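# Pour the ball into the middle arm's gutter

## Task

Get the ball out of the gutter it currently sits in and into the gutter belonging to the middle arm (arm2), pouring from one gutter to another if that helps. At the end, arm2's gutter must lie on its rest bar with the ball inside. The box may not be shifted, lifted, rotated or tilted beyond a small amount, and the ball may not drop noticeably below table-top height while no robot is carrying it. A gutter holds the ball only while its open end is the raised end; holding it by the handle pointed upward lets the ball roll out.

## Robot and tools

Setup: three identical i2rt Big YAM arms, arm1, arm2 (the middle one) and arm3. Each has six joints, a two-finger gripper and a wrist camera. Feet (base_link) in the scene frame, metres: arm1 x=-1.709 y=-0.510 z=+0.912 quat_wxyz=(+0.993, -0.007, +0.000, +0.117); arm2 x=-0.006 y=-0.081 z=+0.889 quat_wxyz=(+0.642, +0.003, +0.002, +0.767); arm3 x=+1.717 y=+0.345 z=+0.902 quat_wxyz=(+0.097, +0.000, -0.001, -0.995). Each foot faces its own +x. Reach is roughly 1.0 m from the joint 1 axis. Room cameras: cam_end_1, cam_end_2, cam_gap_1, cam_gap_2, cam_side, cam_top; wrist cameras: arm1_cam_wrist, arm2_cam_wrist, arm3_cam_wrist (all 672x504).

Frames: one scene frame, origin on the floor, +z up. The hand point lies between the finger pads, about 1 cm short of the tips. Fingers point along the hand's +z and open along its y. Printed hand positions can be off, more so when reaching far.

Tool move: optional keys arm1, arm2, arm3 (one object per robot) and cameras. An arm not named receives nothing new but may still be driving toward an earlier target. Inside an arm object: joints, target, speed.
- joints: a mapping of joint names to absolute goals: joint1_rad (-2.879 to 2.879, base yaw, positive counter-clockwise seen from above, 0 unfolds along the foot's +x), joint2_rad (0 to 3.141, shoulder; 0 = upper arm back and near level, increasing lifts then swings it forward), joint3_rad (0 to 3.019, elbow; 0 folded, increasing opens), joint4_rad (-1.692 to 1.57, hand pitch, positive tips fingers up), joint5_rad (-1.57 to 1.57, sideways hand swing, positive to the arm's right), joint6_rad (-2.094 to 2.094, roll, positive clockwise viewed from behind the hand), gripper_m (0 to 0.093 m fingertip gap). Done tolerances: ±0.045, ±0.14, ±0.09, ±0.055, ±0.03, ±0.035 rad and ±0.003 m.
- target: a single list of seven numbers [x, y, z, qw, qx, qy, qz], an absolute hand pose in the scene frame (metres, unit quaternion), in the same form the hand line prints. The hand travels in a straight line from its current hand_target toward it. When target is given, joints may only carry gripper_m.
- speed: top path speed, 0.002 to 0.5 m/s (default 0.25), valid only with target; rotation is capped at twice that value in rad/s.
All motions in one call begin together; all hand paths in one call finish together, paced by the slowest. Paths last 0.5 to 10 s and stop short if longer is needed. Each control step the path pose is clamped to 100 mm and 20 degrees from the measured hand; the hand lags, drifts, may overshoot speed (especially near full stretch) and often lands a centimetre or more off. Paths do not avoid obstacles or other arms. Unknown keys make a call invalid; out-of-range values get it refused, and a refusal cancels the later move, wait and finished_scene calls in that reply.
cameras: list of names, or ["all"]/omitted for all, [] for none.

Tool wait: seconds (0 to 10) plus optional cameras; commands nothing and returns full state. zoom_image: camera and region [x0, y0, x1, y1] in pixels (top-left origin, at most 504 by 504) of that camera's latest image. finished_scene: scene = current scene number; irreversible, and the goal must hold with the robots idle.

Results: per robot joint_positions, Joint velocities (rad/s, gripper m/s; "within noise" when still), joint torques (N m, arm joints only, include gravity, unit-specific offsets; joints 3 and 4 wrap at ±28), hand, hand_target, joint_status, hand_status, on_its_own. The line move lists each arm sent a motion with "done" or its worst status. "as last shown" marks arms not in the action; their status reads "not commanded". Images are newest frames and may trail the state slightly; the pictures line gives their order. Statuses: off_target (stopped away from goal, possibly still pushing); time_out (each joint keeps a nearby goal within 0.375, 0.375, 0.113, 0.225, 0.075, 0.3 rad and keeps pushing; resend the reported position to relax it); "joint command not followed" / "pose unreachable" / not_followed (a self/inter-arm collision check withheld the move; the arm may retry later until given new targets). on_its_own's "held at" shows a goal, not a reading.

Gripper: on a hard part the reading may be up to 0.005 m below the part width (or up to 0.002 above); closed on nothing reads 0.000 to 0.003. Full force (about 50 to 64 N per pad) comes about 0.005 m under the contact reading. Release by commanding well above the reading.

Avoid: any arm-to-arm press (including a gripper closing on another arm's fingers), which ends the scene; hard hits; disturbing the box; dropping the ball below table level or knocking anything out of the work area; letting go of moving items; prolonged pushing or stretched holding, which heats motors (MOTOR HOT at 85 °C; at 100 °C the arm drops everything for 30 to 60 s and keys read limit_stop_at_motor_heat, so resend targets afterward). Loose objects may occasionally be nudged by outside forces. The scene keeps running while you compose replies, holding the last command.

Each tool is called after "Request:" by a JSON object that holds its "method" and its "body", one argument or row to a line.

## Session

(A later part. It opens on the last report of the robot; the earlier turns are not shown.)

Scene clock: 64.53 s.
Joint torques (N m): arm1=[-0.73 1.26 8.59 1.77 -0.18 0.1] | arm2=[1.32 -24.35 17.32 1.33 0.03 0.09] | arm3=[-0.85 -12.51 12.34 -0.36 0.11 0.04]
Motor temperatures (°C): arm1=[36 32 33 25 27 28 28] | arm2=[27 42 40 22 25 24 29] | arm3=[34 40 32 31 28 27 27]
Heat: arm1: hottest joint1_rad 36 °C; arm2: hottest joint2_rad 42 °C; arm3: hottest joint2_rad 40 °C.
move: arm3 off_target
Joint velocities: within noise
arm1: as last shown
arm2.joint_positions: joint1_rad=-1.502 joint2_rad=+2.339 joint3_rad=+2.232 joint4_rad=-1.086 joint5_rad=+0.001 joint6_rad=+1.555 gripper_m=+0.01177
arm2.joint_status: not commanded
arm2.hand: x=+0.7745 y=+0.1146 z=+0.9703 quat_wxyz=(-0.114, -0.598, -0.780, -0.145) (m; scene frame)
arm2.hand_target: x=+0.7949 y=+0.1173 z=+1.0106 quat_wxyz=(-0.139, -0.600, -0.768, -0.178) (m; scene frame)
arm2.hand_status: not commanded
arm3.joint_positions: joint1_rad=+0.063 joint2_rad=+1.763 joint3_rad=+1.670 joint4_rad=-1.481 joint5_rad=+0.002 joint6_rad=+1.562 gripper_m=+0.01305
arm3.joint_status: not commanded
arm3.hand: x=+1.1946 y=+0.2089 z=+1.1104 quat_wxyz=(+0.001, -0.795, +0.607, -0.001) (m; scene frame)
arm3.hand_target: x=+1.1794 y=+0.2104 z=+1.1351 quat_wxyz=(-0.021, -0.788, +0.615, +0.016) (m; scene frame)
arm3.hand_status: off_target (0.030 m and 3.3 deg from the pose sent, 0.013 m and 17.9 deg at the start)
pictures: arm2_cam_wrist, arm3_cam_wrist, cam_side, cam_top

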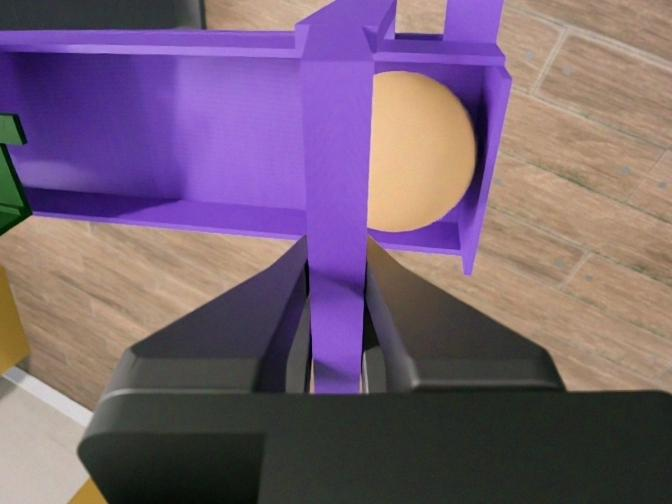

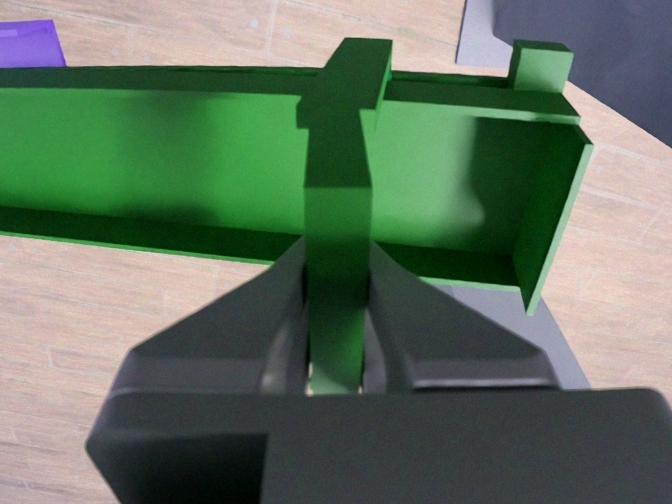

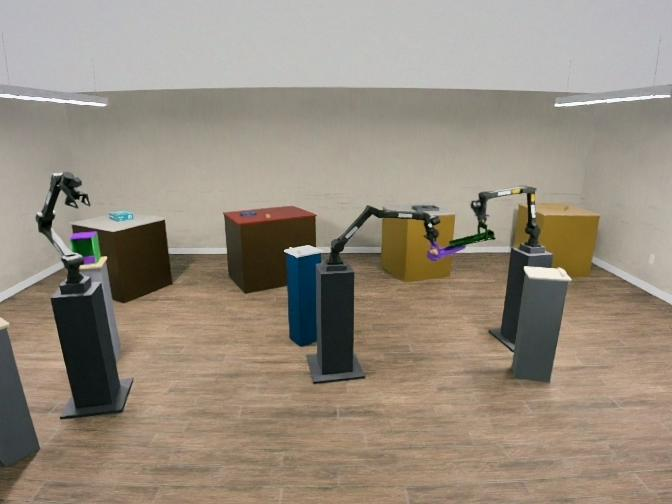

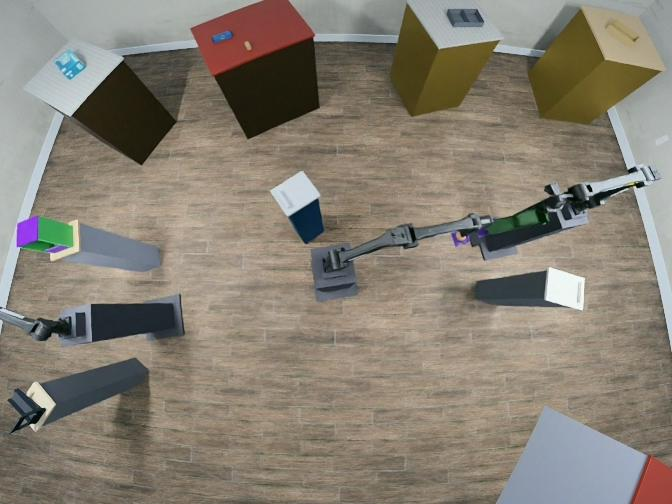

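Request:
{"method": "move", "body": {
  "arm2": {"target":[0.54,0.054,1.02,0.1385,0.600,0.7675,0.1773],"speed":0.12},
  "arm3": {"target":[1.22,0.22,1.18,0.0961,0.782,-0.611,-0.0751],"speed":0.15},
  "cameras": ["arm2_cam_wrist","cam_side"]
}}

Request:
{"method": "move", "body": {
  "arm2": {"target":[0.415,0.272,1.13,0.0301,0.171,0.970,0.171],"speed":0.15},
  "cameras": ["arm2_cam_wrist","cam_side"]
}}

Scene clock: 68.07 s.
Joint torques (N m): arm1=[-0.67 1.26 8.58 1.77 -0.18 0.1] | arm2=[1.55 -16.15 10.17 2.14 0.02 0.1] | arm3=[-0.85 -12.45 8.81 1.16 0.15 0.04]
Motor temperatures (°C): arm1=[36 32 33 25 27 28 28] | arm2=[27 42 40 22 25 24 29] | arm3=[34 40 32 31 28 27 27]
Heat: arm1: hottest joint1_rad 36 °C; arm2: hottest joint2_rad 42 °C; arm3: hottest joint2_rad 40 °C.
move: arm2 off_target; arm3 off_target
Joint velocities: within noise
arm1: as last shown
arm2.joint_positions: joint1_rad=-1.502 joint2_rad=+1.635 joint3_rad=+1.185 joint4_rad=-0.723 joint5_rad=+0.001 joint6_rad=+1.555 gripper_m=+0.01176
arm2.joint_status: not commanded
arm2.hand: x=+0.5312 y=+0.0534 z=+0.9970 quat_wxyz=(-0.120, -0.597, -0.778, -0.153) (m; scene frame)
arm2.hand_target: x=+0.5395 y=+0.0540 z=+1.0201 quat_wxyz=(-0.138, -0.600, -0.768, -0.177) (m; scene frame)
arm2.hand_status: off_target (0.025 m and 3.7 deg from the pose sent, 0.247 m and 4.8 deg at the start)
arm3.joint_positions: joint1_rad=+0.063 joint2_rad=+1.550 joint3_rad=+1.523 joint4_rad=-1.356 joint5_rad=+0.002 joint6_rad=+1.562 gripper_m=+0.01303
arm3.joint_status: not commanded
arm3.hand: x=+1.2243 y=+0.2168 z=+1.1608 quat_wxyz=(-0.074, -0.791, +0.605, +0.058) (m; scene frame)
arm3.hand_target: x=+1.2204 y=+0.2201 z=+1.1800 quat_wxyz=(-0.096, -0.782, +0.611, +0.075) (m; scene frame)
arm3.hand_status: off_target (0.020 m and 3.5 deg from the pose sent, 0.075 m and 14.2 deg at the start)
pictures: arm2_cam_wrist, cam_side

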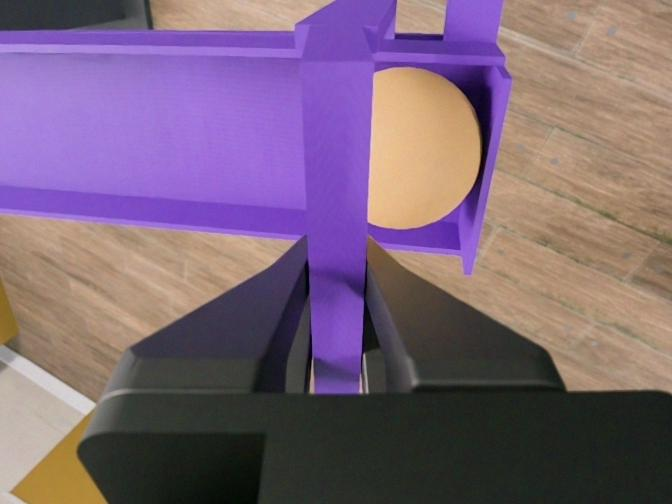

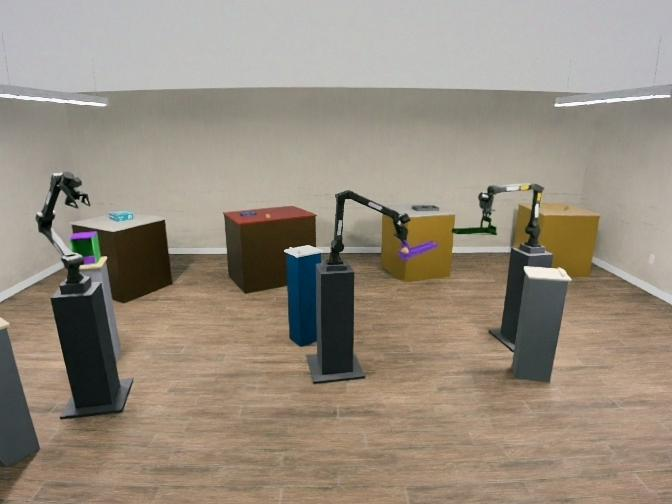

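Scene clock: 72.13 s.
Joint torques (N m): arm1=[-0.73 1.26 8.58 1.77 -0.18 0.1] | arm2=[2.08 -13.27 16.84 0.81 -0.32 -0.25] | arm3=[-0.85 -12.28 8.83 1.17 0.15 0.03]
Motor temperatures (°C): arm1=[36 32 33 25 27 28 28] | arm2=[27 42 41 22 25 24 29] | arm3=[33 40 32 31 28 27 27]
Heat: arm1: hottest joint1_rad 36 °C; arm2: hottest joint2_rad 42 °C; arm3: hottest joint2_rad 40 °C.
move: arm2 off_target
Joint velocities: within noise
arm1, arm3: as last shown
arm2.joint_positions: joint1_rad=-1.110 joint2_rad=+1.578 joint3_rad=+1.413 joint4_rad=-1.180 joint5_rad=-0.179 joint6_rad=+1.036 gripper_m=+0.01177
arm2.joint_status: not commanded
arm2.hand: x=+0.3980 y=+0.2553 z=+1.0961 quat_wxyz=(-0.006, -0.186, -0.972, -0.143) (m; scene frame)
arm2.hand_target: x=+0.4130 y=+0.2704 z=+1.1302 quat_wxyz=(-0.031, -0.171, -0.970, -0.171) (m; scene frame)
arm2.hand_status: off_target (0.041 m and 4.6 deg from the pose sent, 0.281 m and 55.1 deg at the start)
arm3.hand_target: x=+1.2205 y=+0.2201 z=+1.1800 quat_wxyz=(-0.096, -0.782, +0.611, +0.075) (m; scene frame)
pictures: arm2_cam_wrist, cam_side

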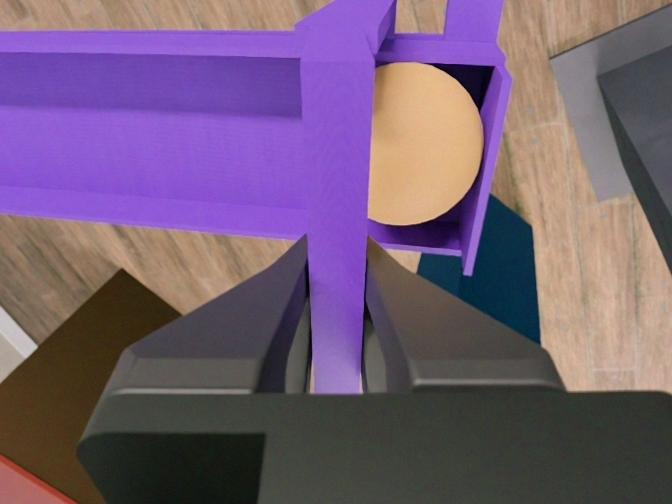

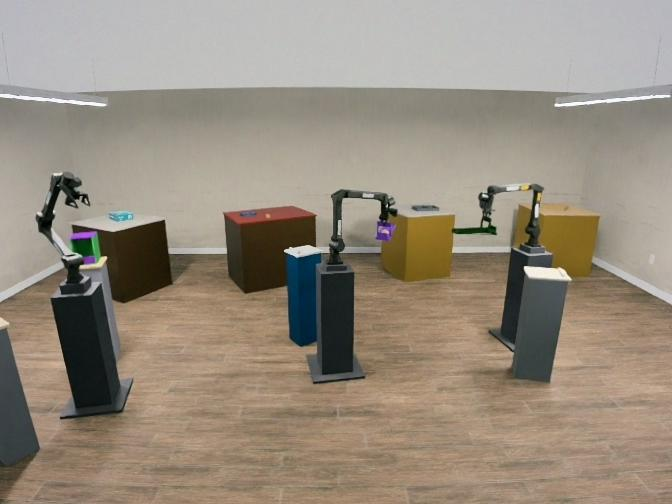

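Request:
{"method": "move", "body": {
  "arm2": {"target":[0.149,0.499,1.14,-0.0734,-0.416,0.892,0.157],"speed":0.18},
  "cameras": ["arm2_cam_wrist"]
}}

Request:
{"method": "move", "body": {
  "arm2": {"target":[-0.213,0.434,1.13,-0.140,-0.877,0.456,0.073],"speed":0.18},
  "cameras": ["arm2_cam_wrist","cam_side"]
}}

Request:
{"method": "zoom_image", "body": {
  "camera": "cam_side",
  "region": [250, 170, 350, 270]
}}

Scene clock: 76.73 s.
Joint torques (N m): arm1=[-0.67 1.32 8.58 1.78 -0.18 0.1] | arm2=[1.96 -16.32 16.5 0.29 -0.56 -0.23] | arm3=[-0.97 -12.28 8.8 1.17 0.14 0.03]
Motor temperatures (°C): arm1=[36 32 33 25 26 27 27] | arm2=[27 41 42 22 25 24 29] | arm3=[33 40 32 31 28 27 27]
Heat: arm1: hottest joint1_rad 36 °C; arm2: hottest joint3_rad 42 °C; arm3: hottest joint2_rad 40 °C.
move: arm2 off_target
Joint velocities: within noise
arm1.joint_positions: joint1_rad=-0.748 joint2_rad=+0.602 joint3_rad=+1.393 joint4_rad=-1.555 joint5_rad=-0.170 joint6_rad=-0.184 gripper_m=+0.09396
arm1.joint_status: not commanded
arm1.hand: x=-1.5290 y=-0.5723 z=+1.4175 quat_wxyz=(-0.396, -0.115, -0.909, +0.067) (m; scene frame)
arm1.hand_target: x=-1.5308 y=-0.5713 z=+1.4255 quat_wxyz=(-0.405, -0.113, -0.905, +0.070) (m; scene frame)
arm1.hand_status: not commanded
arm2.joint_positions: joint1_rad=-0.528 joint2_rad=+1.826 joint3_rad=+1.772 joint4_rad=-1.457 joint5_rad=-0.314 joint6_rad=+0.386 gripper_m=+0.01176
arm2.joint_status: not commanded
arm2.hand: x=+0.1445 y=+0.4807 z=+1.1110 quat_wxyz=(+0.095, +0.404, -0.900, -0.131) (m; scene frame)
arm2.hand_target: x=+0.1483 y=+0.4969 z=+1.1401 quat_wxyz=(+0.073, +0.416, -0.893, -0.157) (m; scene frame)
arm2.hand_status: off_target (0.035 m and 4.2 deg from the pose sent, 0.351 m and 71.4 deg at the start)
arm3: as last shown
pictures: arm2_cam_wrist

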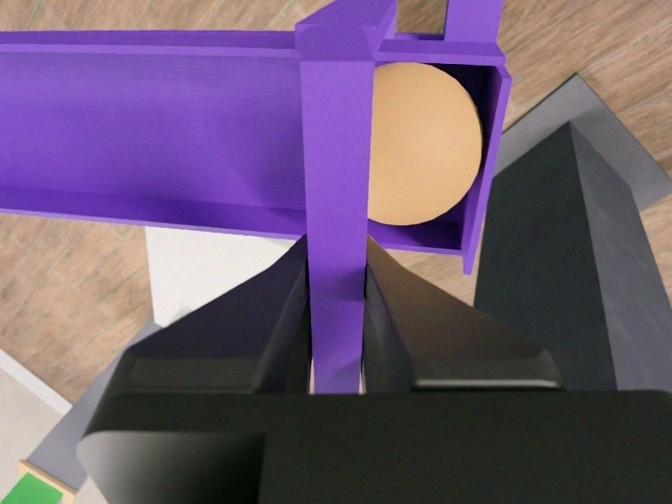

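Scene clock: 81.17 s.
Joint torques (N m): arm1=[-0.67 1.26 8.57 1.76 -0.18 0.1] | arm2=[1.96 -16.21 15.73 -0.4 -0.48 -0.23] | arm3=[-0.73 -12.28 8.83 1.16 0.15 0.04]
Motor temperatures (°C): arm1=[36 32 33 25 26 27 27] | arm2=[27 42 42 22 25 24 29] | arm3=[33 40 32 31 28 27 27]
Heat: arm1: hottest joint1_rad 36 °C; arm2: hottest joint2_rad 42 °C; arm3: hottest joint2_rad 40 °C.
move: arm2 off_target
Joint velocities: within noise
arm1, arm3: as last shown
arm2.joint_positions: joint1_rad=+0.117 joint2_rad=+1.855 joint3_rad=+1.793 joint4_rad=-1.668 joint5_rad=-0.291 joint6_rad=-0.314 gripper_m=+0.01175
arm2.joint_status: not commanded
arm2.hand: x=-0.2074 y=+0.4184 z=+1.1068 quat_wxyz=(+0.158, +0.869, -0.466, -0.051) (m; scene frame)
arm2.hand_target: x=-0.2126 y=+0.4324 z=+1.1299 quat_wxyz=(+0.139, +0.876, -0.456, -0.073) (m; scene frame)
arm2.hand_status: off_target (0.028 m and 3.6 deg from the pose sent, 0.361 m and 76.2 deg at the start)
pictures: arm2_cam_wrist, cam_side

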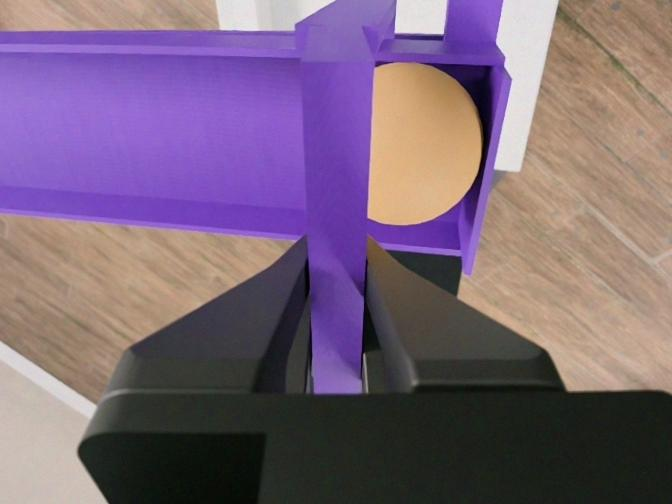

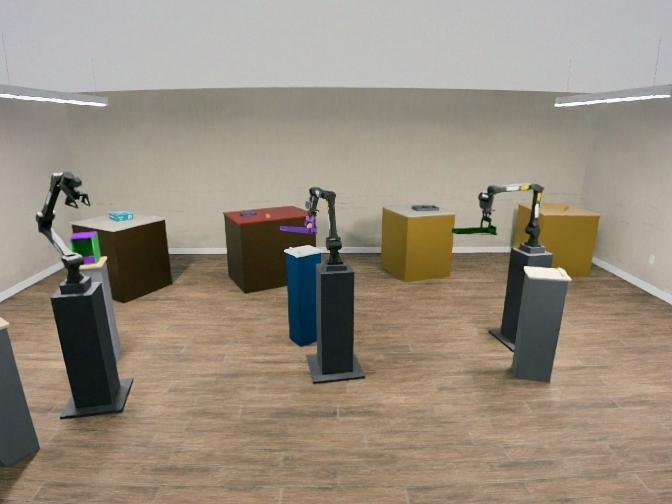

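Scaled by 5.040 from the camera's 672x504 image, which has a finer 960x720 frame.

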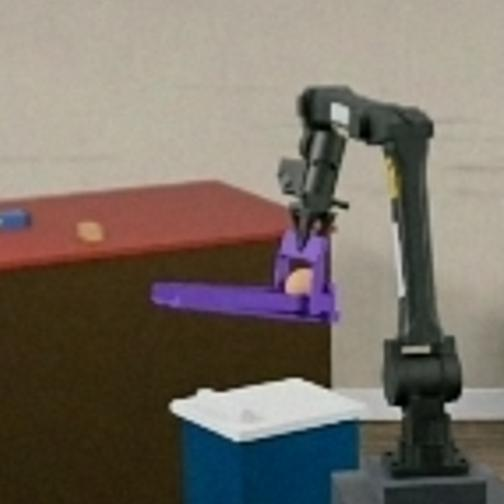

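Request:
{"method": "move", "body": {
  "arm2": {"target":[-0.222,0.441,1.02,-0.108,-0.880,0.458,0.056],"speed":0.12},
  "cameras": ["arm2_cam_wrist","cam_side"]
}}

Request:
{"method": "zoom_image", "body": {
  "camera": "cam_side",
  "region": [250, 170, 350, 270]
}}

Scene clock: 83.40 s.
Joint torques (N m): arm1=[-0.62 1.32 8.57 1.76 -0.19 0.1] | arm2=[2.37 -17.61 10.03 0.51 -0.39 0.13] | arm3=[-0.79 -12.22 8.81 1.14 0.14 0.03]
Motor temperatures (°C): arm1=[36 32 33 25 26 27 27] | arm2=[27 42 42 22 25 24 29] | arm3=[33 40 31 31 28 27 27]
Heat: arm1: hottest joint1_rad 36 °C; arm2: hottest joint2_rad 42 °C; arm3: hottest joint2_rad 40 °C.
move: arm2 done
Joint velocities: within noise
arm1, arm3: as last shown
arm2.joint_positions: joint1_rad=+0.140 joint2_rad=+1.913 joint3_rad=+1.648 joint4_rad=-1.398 joint5_rad=-0.226 joint6_rad=-0.309 gripper_m=+0.01176
arm2.joint_status: not commanded
arm2.hand: x=-0.2162 y=+0.4385 z=+1.0150 quat_wxyz=(+0.113, +0.882, -0.455, -0.050) (m; scene frame)
arm2.hand_target: x=-0.2220 y=+0.4409 z=+1.0201 quat_wxyz=(+0.108, +0.880, -0.458, -0.056) (m; scene frame)
arm2.hand_status: done (0.008 m and 1.0 deg from the pose sent, 0.091 m and 6.0 deg at the start)
pictures: arm2_cam_wrist, cam_side

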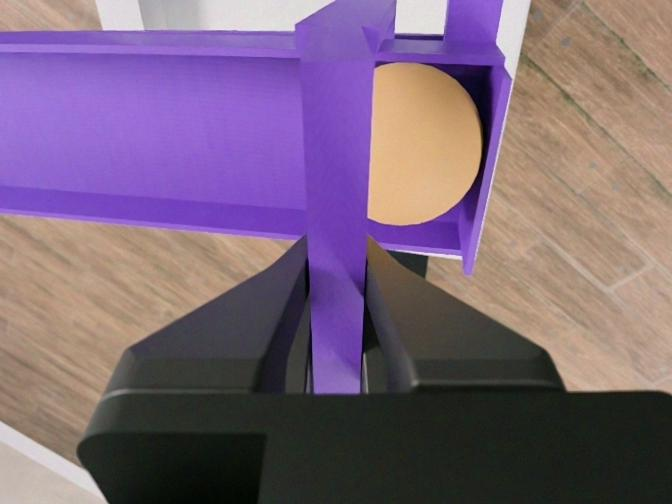

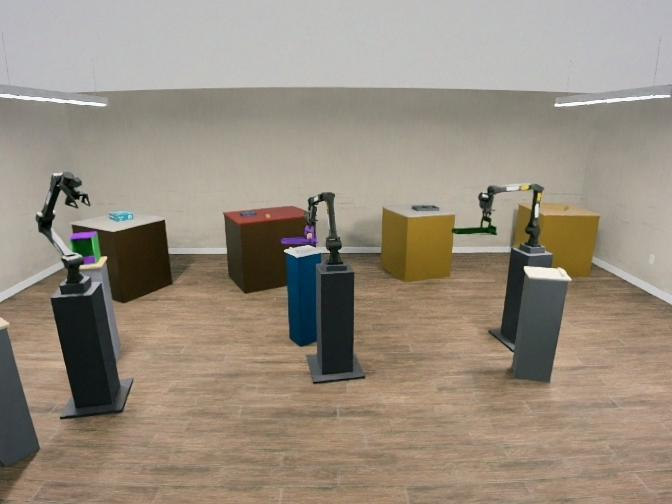

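Scaled by 5.040 from the camera's 672x504 image, which has a finer 960x720 frame.

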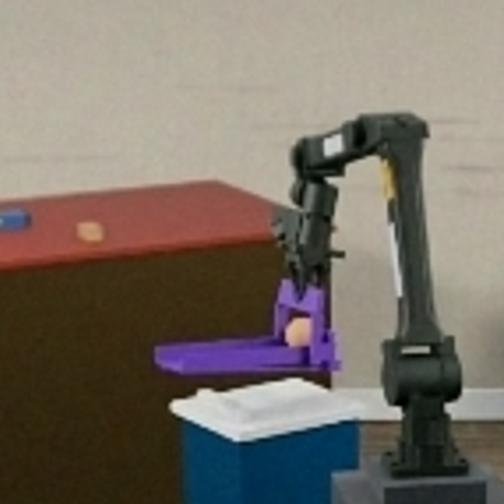

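Request:
{"method": "move", "body": {
  "arm2": {"target":[-0.223,0.435,0.973,-0.0927,-0.882,0.4592,0.0482],"speed":0.06},
  "cameras": ["arm2_cam_wrist","cam_side"]
}}

Request:
{"method": "zoom_image", "body": {
  "camera": "cam_side",
  "region": [260, 200, 340, 270]
}}

Scene clock: 85.20 s.
Joint torques (N m): arm1=[-0.73 1.26 8.57 1.76 -0.19 0.1] | arm2=[2.37 -17.55 9.58 0.61 -0.35 0.14] | arm3=[-0.85 -12.28 8.81 1.18 0.15 0.04]
Motor temperatures (°C): arm1=[36 32 33 25 26 27 27] | arm2=[27 41 42 22 25 24 29] | arm3=[33 40 31 31 28 27 27]
Heat: arm1: hottest joint1_rad 36 °C; arm2: hottest joint3_rad 42 °C; arm3: hottest joint2_rad 40 °C.
move: arm2 done
Joint velocities: within noise
arm1, arm3: as last shown
arm2.joint_positions: joint1_rad=+0.153 joint2_rad=+1.927 joint3_rad=+1.549 joint4_rad=-1.269 joint5_rad=-0.194 joint6_rad=-0.293 gripper_m=+0.01176
arm2.joint_status: not commanded
arm2.hand: x=-0.2164 y=+0.4327 z=+0.9699 quat_wxyz=(+0.097, +0.883, -0.457, -0.043) (m; scene frame)
arm2.hand_target: x=-0.2228 y=+0.4350 z=+0.9731 quat_wxyz=(+0.093, +0.882, -0.459, -0.048) (m; scene frame)
arm2.hand_status: done (0.008 m and 0.8 deg from the pose sent, 0.043 m and 2.4 deg at the start)
pictures: arm2_cam_wrist, cam_side

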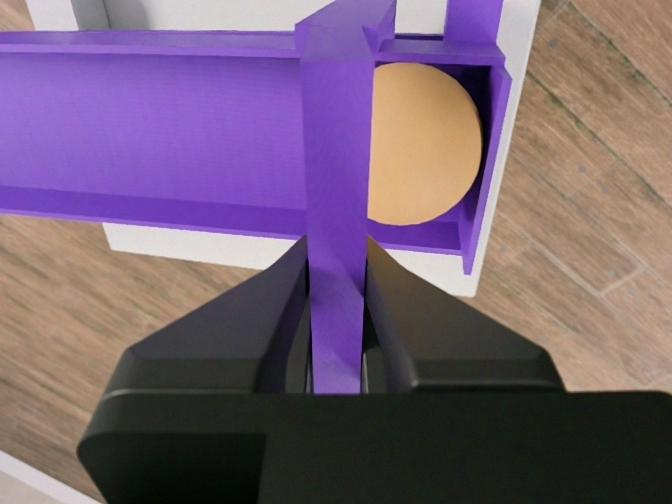

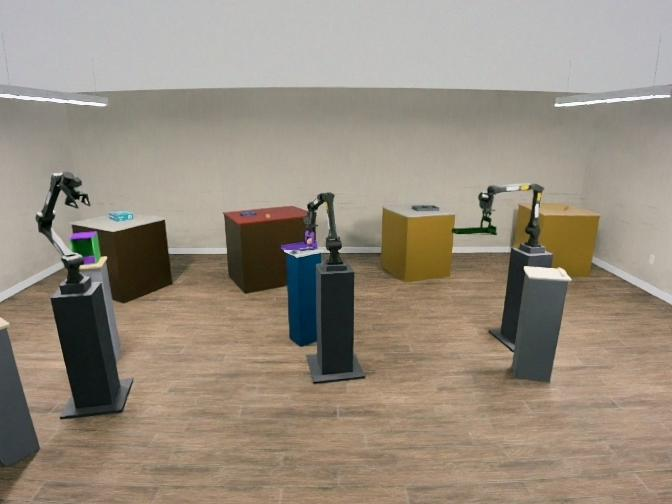

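Scaled by 6.300 from the camera's 672x504 image, which has a finer 960x720 frame.

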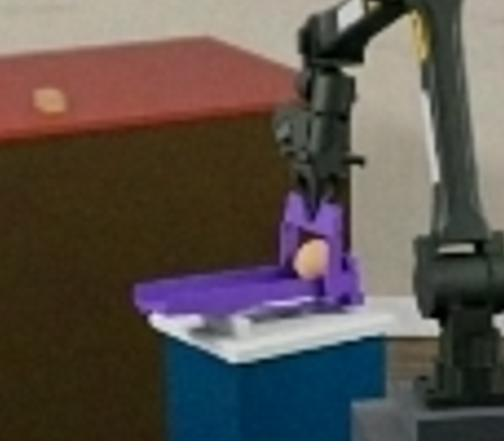

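Request:
{"method": "move", "body": {
  "arm2": {"target":[-0.223,0.433,0.96,-0.081,-0.883,0.460,0.042],"speed":0.05},
  "cameras": ["arm2_cam_wrist","cam_side"]
}}

Request:
{"method": "zoom_image", "body": {
  "camera": "cam_side",
  "region": [260, 200, 340, 270]
}}

Scene clock: 86.50 s.
Joint torques (N m): arm1=[-0.67 1.32 8.58 1.76 -0.19 0.1] | arm2=[2.84 -17.14 8.21 1.18 0.25 0.22] | arm3=[-0.79 -12.16 8.83 1.17 0.14 0.04]
Motor temperatures (°C): arm1=[36 32 33 25 26 27 27] | arm2=[27 41 42 22 25 24 29] | arm3=[33 40 31 31 28 27 27]
Heat: arm1: hottest joint1_rad 36 °C; arm2: hottest joint3_rad 42 °C; arm3: hottest joint2_rad 40 °C.
move: arm2 done
Joint velocities: within noise
arm1, arm3: as last shown
arm2.joint_positions: joint1_rad=+0.155 joint2_rad=+1.927 joint3_rad=+1.535 joint4_rad=-1.238 joint5_rad=-0.182 joint6_rad=-0.289 gripper_m=+0.01176
arm2.joint_status: not commanded
arm2.hand: x=-0.2162 y=+0.4350 z=+0.9644 quat_wxyz=(+0.087, +0.884, -0.457, -0.045) (m; scene frame)
arm2.hand_target: x=-0.2229 y=+0.4330 z=+0.9601 quat_wxyz=(+0.081, +0.883, -0.460, -0.042) (m; scene frame)
arm2.hand_status: done (0.008 m and 0.8 deg from the pose sent, 0.012 m and 1.9 deg at the start)
pictures: arm2_cam_wrist, cam_side

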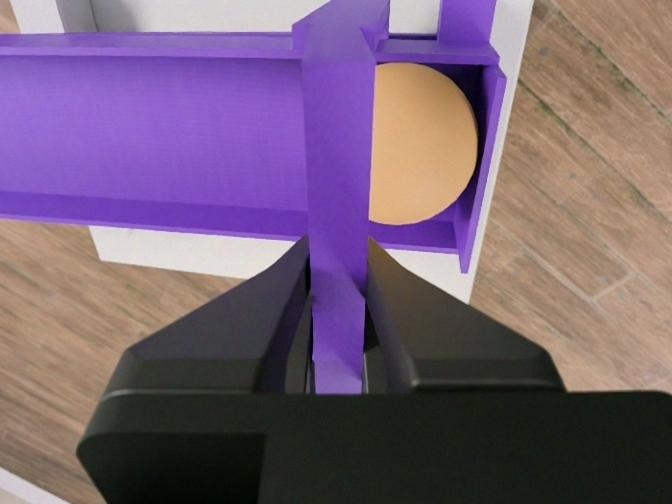

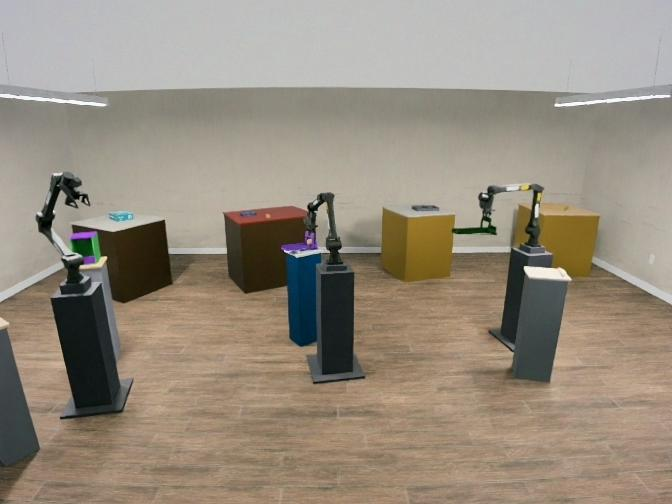

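Scaled by 6.300 from the camera's 672x504 image, which has a finer 960x720 frame.

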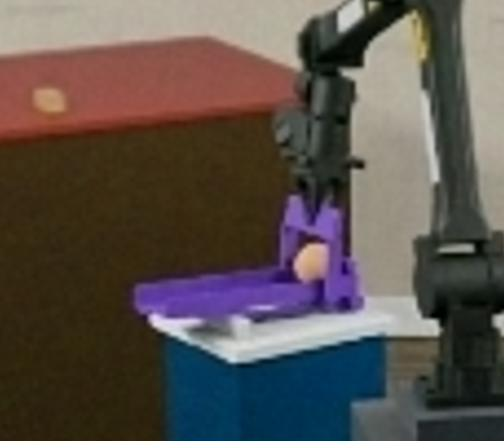

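Request:
{"method": "move", "body": {
  "arm2": {"joints":{"gripper_m":0.022}},
  "cameras": []
}}

Request:
{"method": "move", "body": {
  "arm2": {"joints":{"gripper_m":0.05}},
  "cameras": ["arm2_cam_wrist","cam_side"]
}}

Request:
{"method": "zoom_image", "body": {
  "camera": "cam_side",
  "region": [260, 200, 340, 270]
}}

Scene clock: 87.90 s.
Joint torques (N m): arm1=[-0.62 1.26 8.58 1.77 -0.19 0.1] | arm2=[2.37 -17.03 8.84 0.79 -0.16 0.11] | arm3=[-0.79 -12.22 8.83 1.14 0.14 0.04]
Motor temperatures (°C): arm1=[36 32 33 25 26 27 27] | arm2=[27 41 42 22 25 24 29] | arm3=[33 40 31 31 28 27 27]
Heat: arm1: hottest joint1_rad 36 °C; arm2: hottest joint3_rad 42 °C; arm3: hottest joint2_rad 40 °C.
move: arm2 done
Joint velocities: within noise
arm1, arm3: as last shown
arm2.joint_positions: joint1_rad=+0.164 joint2_rad=+1.927 joint3_rad=+1.527 joint4_rad=-1.229 joint5_rad=-0.173 joint6_rad=-0.282 gripper_m=+0.02194
arm2.joint_status: all done
arm2.hand: x=-0.2189 y=+0.4327 z=+0.9613 quat_wxyz=(+0.084, +0.885, -0.456, -0.041) (m; scene frame)
arm2.hand_target: x=-0.2229 y=+0.4329 z=+0.9601 quat_wxyz=(+0.081, +0.883, -0.460, -0.042) (m; scene frame)
arm2.hand_status: not commanded
pictures: none
No camera images: "cameras" was empty.

Scene clock: 88.50 s.
Joint torques (N m): arm1=[-0.79 1.32 8.59 1.76 -0.18 0.1] | arm2=[2.37 -17.08 8.8 0.77 -0.17 0.13] | arm3=[-0.85 -12.34 8.84 1.14 0.14 0.03]
Motor temperatures (°C): arm1=[36 32 33 25 26 27 27] | arm2=[27 41 41 22 25 24 29] | arm3=[33 40 31 31 28 27 27]
Heat: arm1: hottest joint1_rad 36 °C; arm2: hottest joint2_rad 41 °C; arm3: hottest joint2_rad 40 °C.
move: arm2 done
Joint velocities: within noise
arm1: as last shown
arm2.joint_positions: joint1_rad=+0.164 joint2_rad=+1.927 joint3_rad=+1.527 joint4_rad=-1.229 joint5_rad=-0.173 joint6_rad=-0.282 gripper_m=+0.04982
arm2.joint_status: all done
arm2.hand: x=-0.2189 y=+0.4327 z=+0.9613 quat_wxyz=(+0.084, +0.885, -0.456, -0.041) (m; scene frame)
arm2.hand_target: x=-0.2229 y=+0.4329 z=+0.9601 quat_wxyz=(+0.081, +0.883, -0.460, -0.042) (m; scene frame)
arm2.hand_status: not commanded
arm3.joint_positions: joint1_rad=+0.063 joint2_rad=+1.550 joint3_rad=+1.523 joint4_rad=-1.356 joint5_rad=+0.002 joint6_rad=+1.562 gripper_m=+0.01303
arm3.joint_status: not commanded
arm3.hand: x=+1.2243 y=+0.2168 z=+1.1608 quat_wxyz=(-0.074, -0.791, +0.605, +0.058) (m; scene frame)
arm3.hand_target: x=+1.2205 y=+0.2201 z=+1.1800 quat_wxyz=(-0.096, -0.782, +0.611, +0.075) (m; scene frame)
arm3.hand_status: not commanded
pictures: arm2_cam_wrist, cam_side

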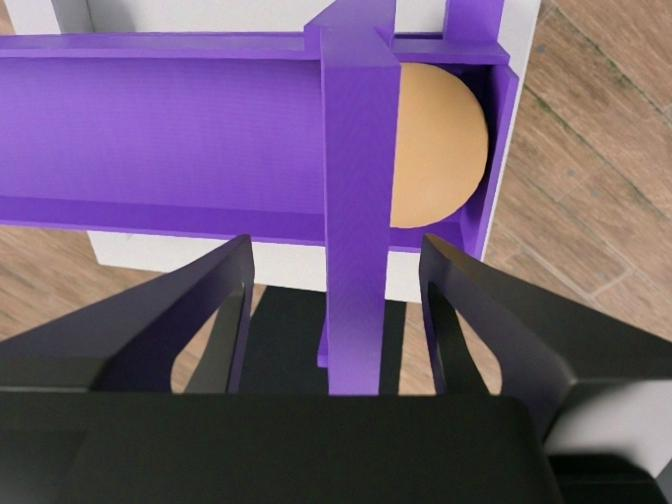

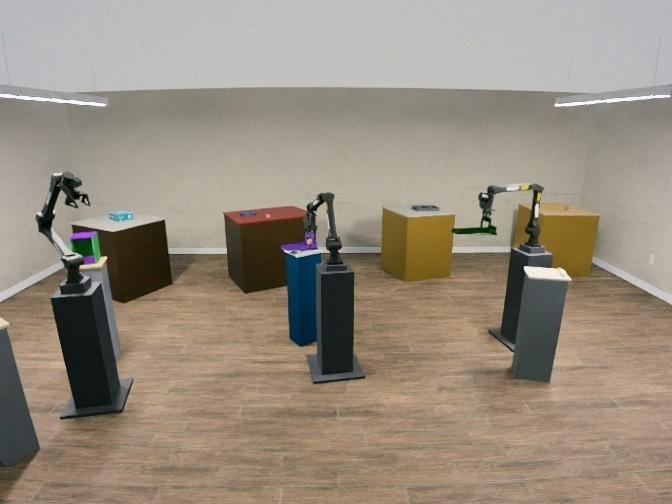

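Scaled by 6.300 from the camera's 672x504 image, which has a finer 960x720 frame.

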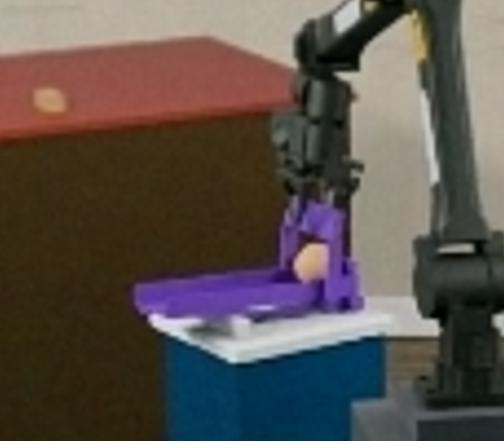

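Lift away along the bar plane (closed‑side lean), with gripper wider.

Request:
{"method": "move", "body": {
  "arm2": {"joints":{"gripper_m":0.075}},
  "cameras": []
}}

Request:
{"method": "move", "body": {
  "arm2": {"target":[-0.206,0.440,1.07,-0.081,-0.883,0.460,0.042],"speed":0.12},
  "cameras": ["arm2_cam_wrist","cam_side"]
}}

Request:
{"method": "zoom_image", "body": {
  "camera": "cam_side",
  "region": [260, 200, 340, 270]
}}

Scene clock: 89.57 s.
Joint torques (N m): arm1=[-0.73 1.32 8.59 1.76 -0.18 0.1] | arm2=[2.26 -16.97 8.83 0.75 -0.16 0.13] | arm3=[-0.79 -12.28 8.84 1.14 0.15 0.04]
Motor temperatures (°C): arm1=[36 32 33 25 26 27 27] | arm2=[27 41 41 22 25 24 28] | arm3=[33 40 31 31 28 26 27]
Heat: arm1: hottest joint1_rad 36 °C; arm2: hottest joint2_rad 41 °C; arm3: hottest joint2_rad 40 °C.
move: arm2 done
Joint velocities: within noise
arm1, arm3: as last shown
arm2.joint_positions: joint1_rad=+0.164 joint2_rad=+1.927 joint3_rad=+1.527 joint4_rad=-1.229 joint5_rad=-0.173 joint6_rad=-0.281 gripper_m=+0.07484
arm2.joint_status: all done
arm2.hand: x=-0.2189 y=+0.4327 z=+0.9613 quat_wxyz=(+0.084, +0.885, -0.456, -0.041) (m; scene frame)
arm2.hand_target: x=-0.2229 y=+0.4329 z=+0.9601 quat_wxyz=(+0.081, +0.883, -0.460, -0.042) (m; scene frame)
arm2.hand_status: not commanded
pictures: none
No camera images: "cameras" was empty.

Scene clock: 91.23 s.
Joint torques (N m): arm1=[-0.73 1.32 8.61 1.77 -0.19 0.1] | arm2=[1.38 -17.61 14.39 -0.2 -0.16 -0.2] | arm3=[-0.85 -12.28 8.83 1.14 0.14 0.03]
Motor temperatures (°C): arm1=[36 32 33 25 26 27 27] | arm2=[27 41 41 22 25 24 28] | arm3=[33 40 31 31 28 26 27]
Heat: arm1: hottest joint1_rad 36 °C; arm2: hottest joint2_rad 41 °C; arm3: hottest joint2_rad 40 °C.
move: arm2 off_target
Joint velocities: within noise
arm1.joint_positions: joint1_rad=-0.748 joint2_rad=+0.602 joint3_rad=+1.393 joint4_rad=-1.555 joint5_rad=-0.170 joint6_rad=-0.184 gripper_m=+0.09396
arm1.joint_status: not commanded
arm1.hand: x=-1.5290 y=-0.5723 z=+1.4175 quat_wxyz=(-0.396, -0.115, -0.909, +0.067) (m; scene frame)
arm1.hand_target: x=-1.5308 y=-0.5713 z=+1.4255 quat_wxyz=(-0.405, -0.113, -0.905, +0.070) (m; scene frame)
arm1.hand_status: not commanded
arm2.joint_positions: joint1_rad=+0.148 joint2_rad=+1.861 joint3_rad=+1.653 joint4_rad=-1.478 joint5_rad=-0.170 joint6_rad=-0.281 gripper_m=+0.07492
arm2.joint_status: not commanded
arm2.hand: x=-0.2054 y=+0.4226 z=+1.0447 quat_wxyz=(+0.102, +0.879, -0.465, -0.020) (m; scene frame)
arm2.hand_target: x=-0.2056 y=+0.4386 z=+1.0702 quat_wxyz=(+0.081, +0.883, -0.460, -0.042) (m; scene frame)
arm2.hand_status: off_target (0.031 m and 3.5 deg from the pose sent, 0.110 m and 0.6 deg at the start)
arm3: as last shown
pictures: arm2_cam_wrist, cam_side

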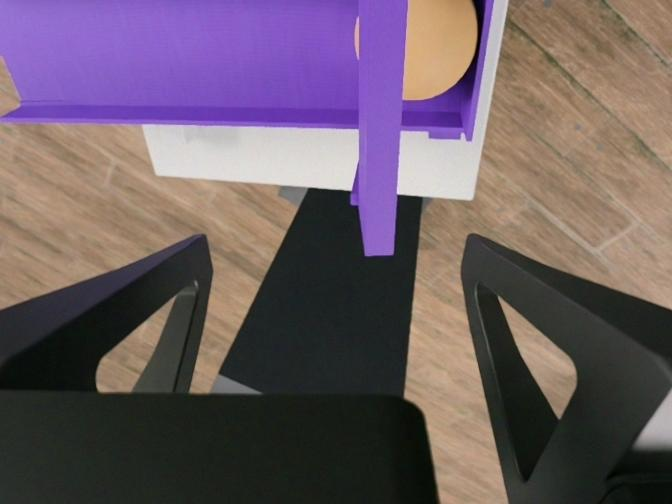

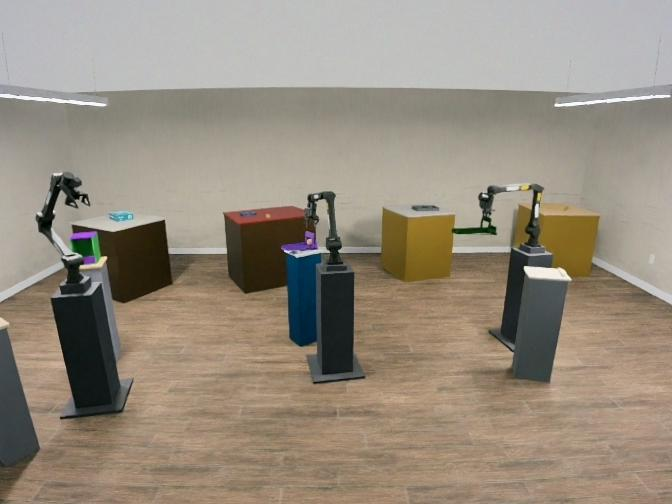

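Scaled by 6.300 from the camera's 672x504 image, which has a finer 960x720 frame.

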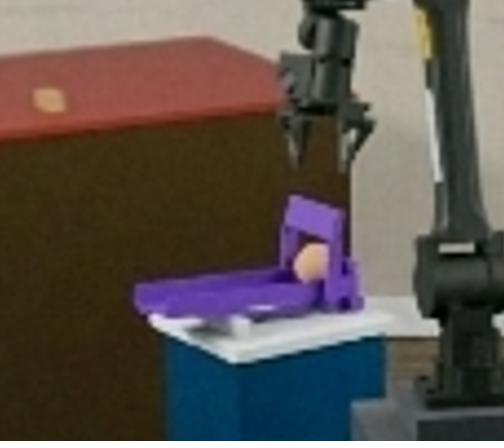

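Request:
{"method": "finished_scene", "body": {
  "scene": 1
}}

The scene is finished: the task was done.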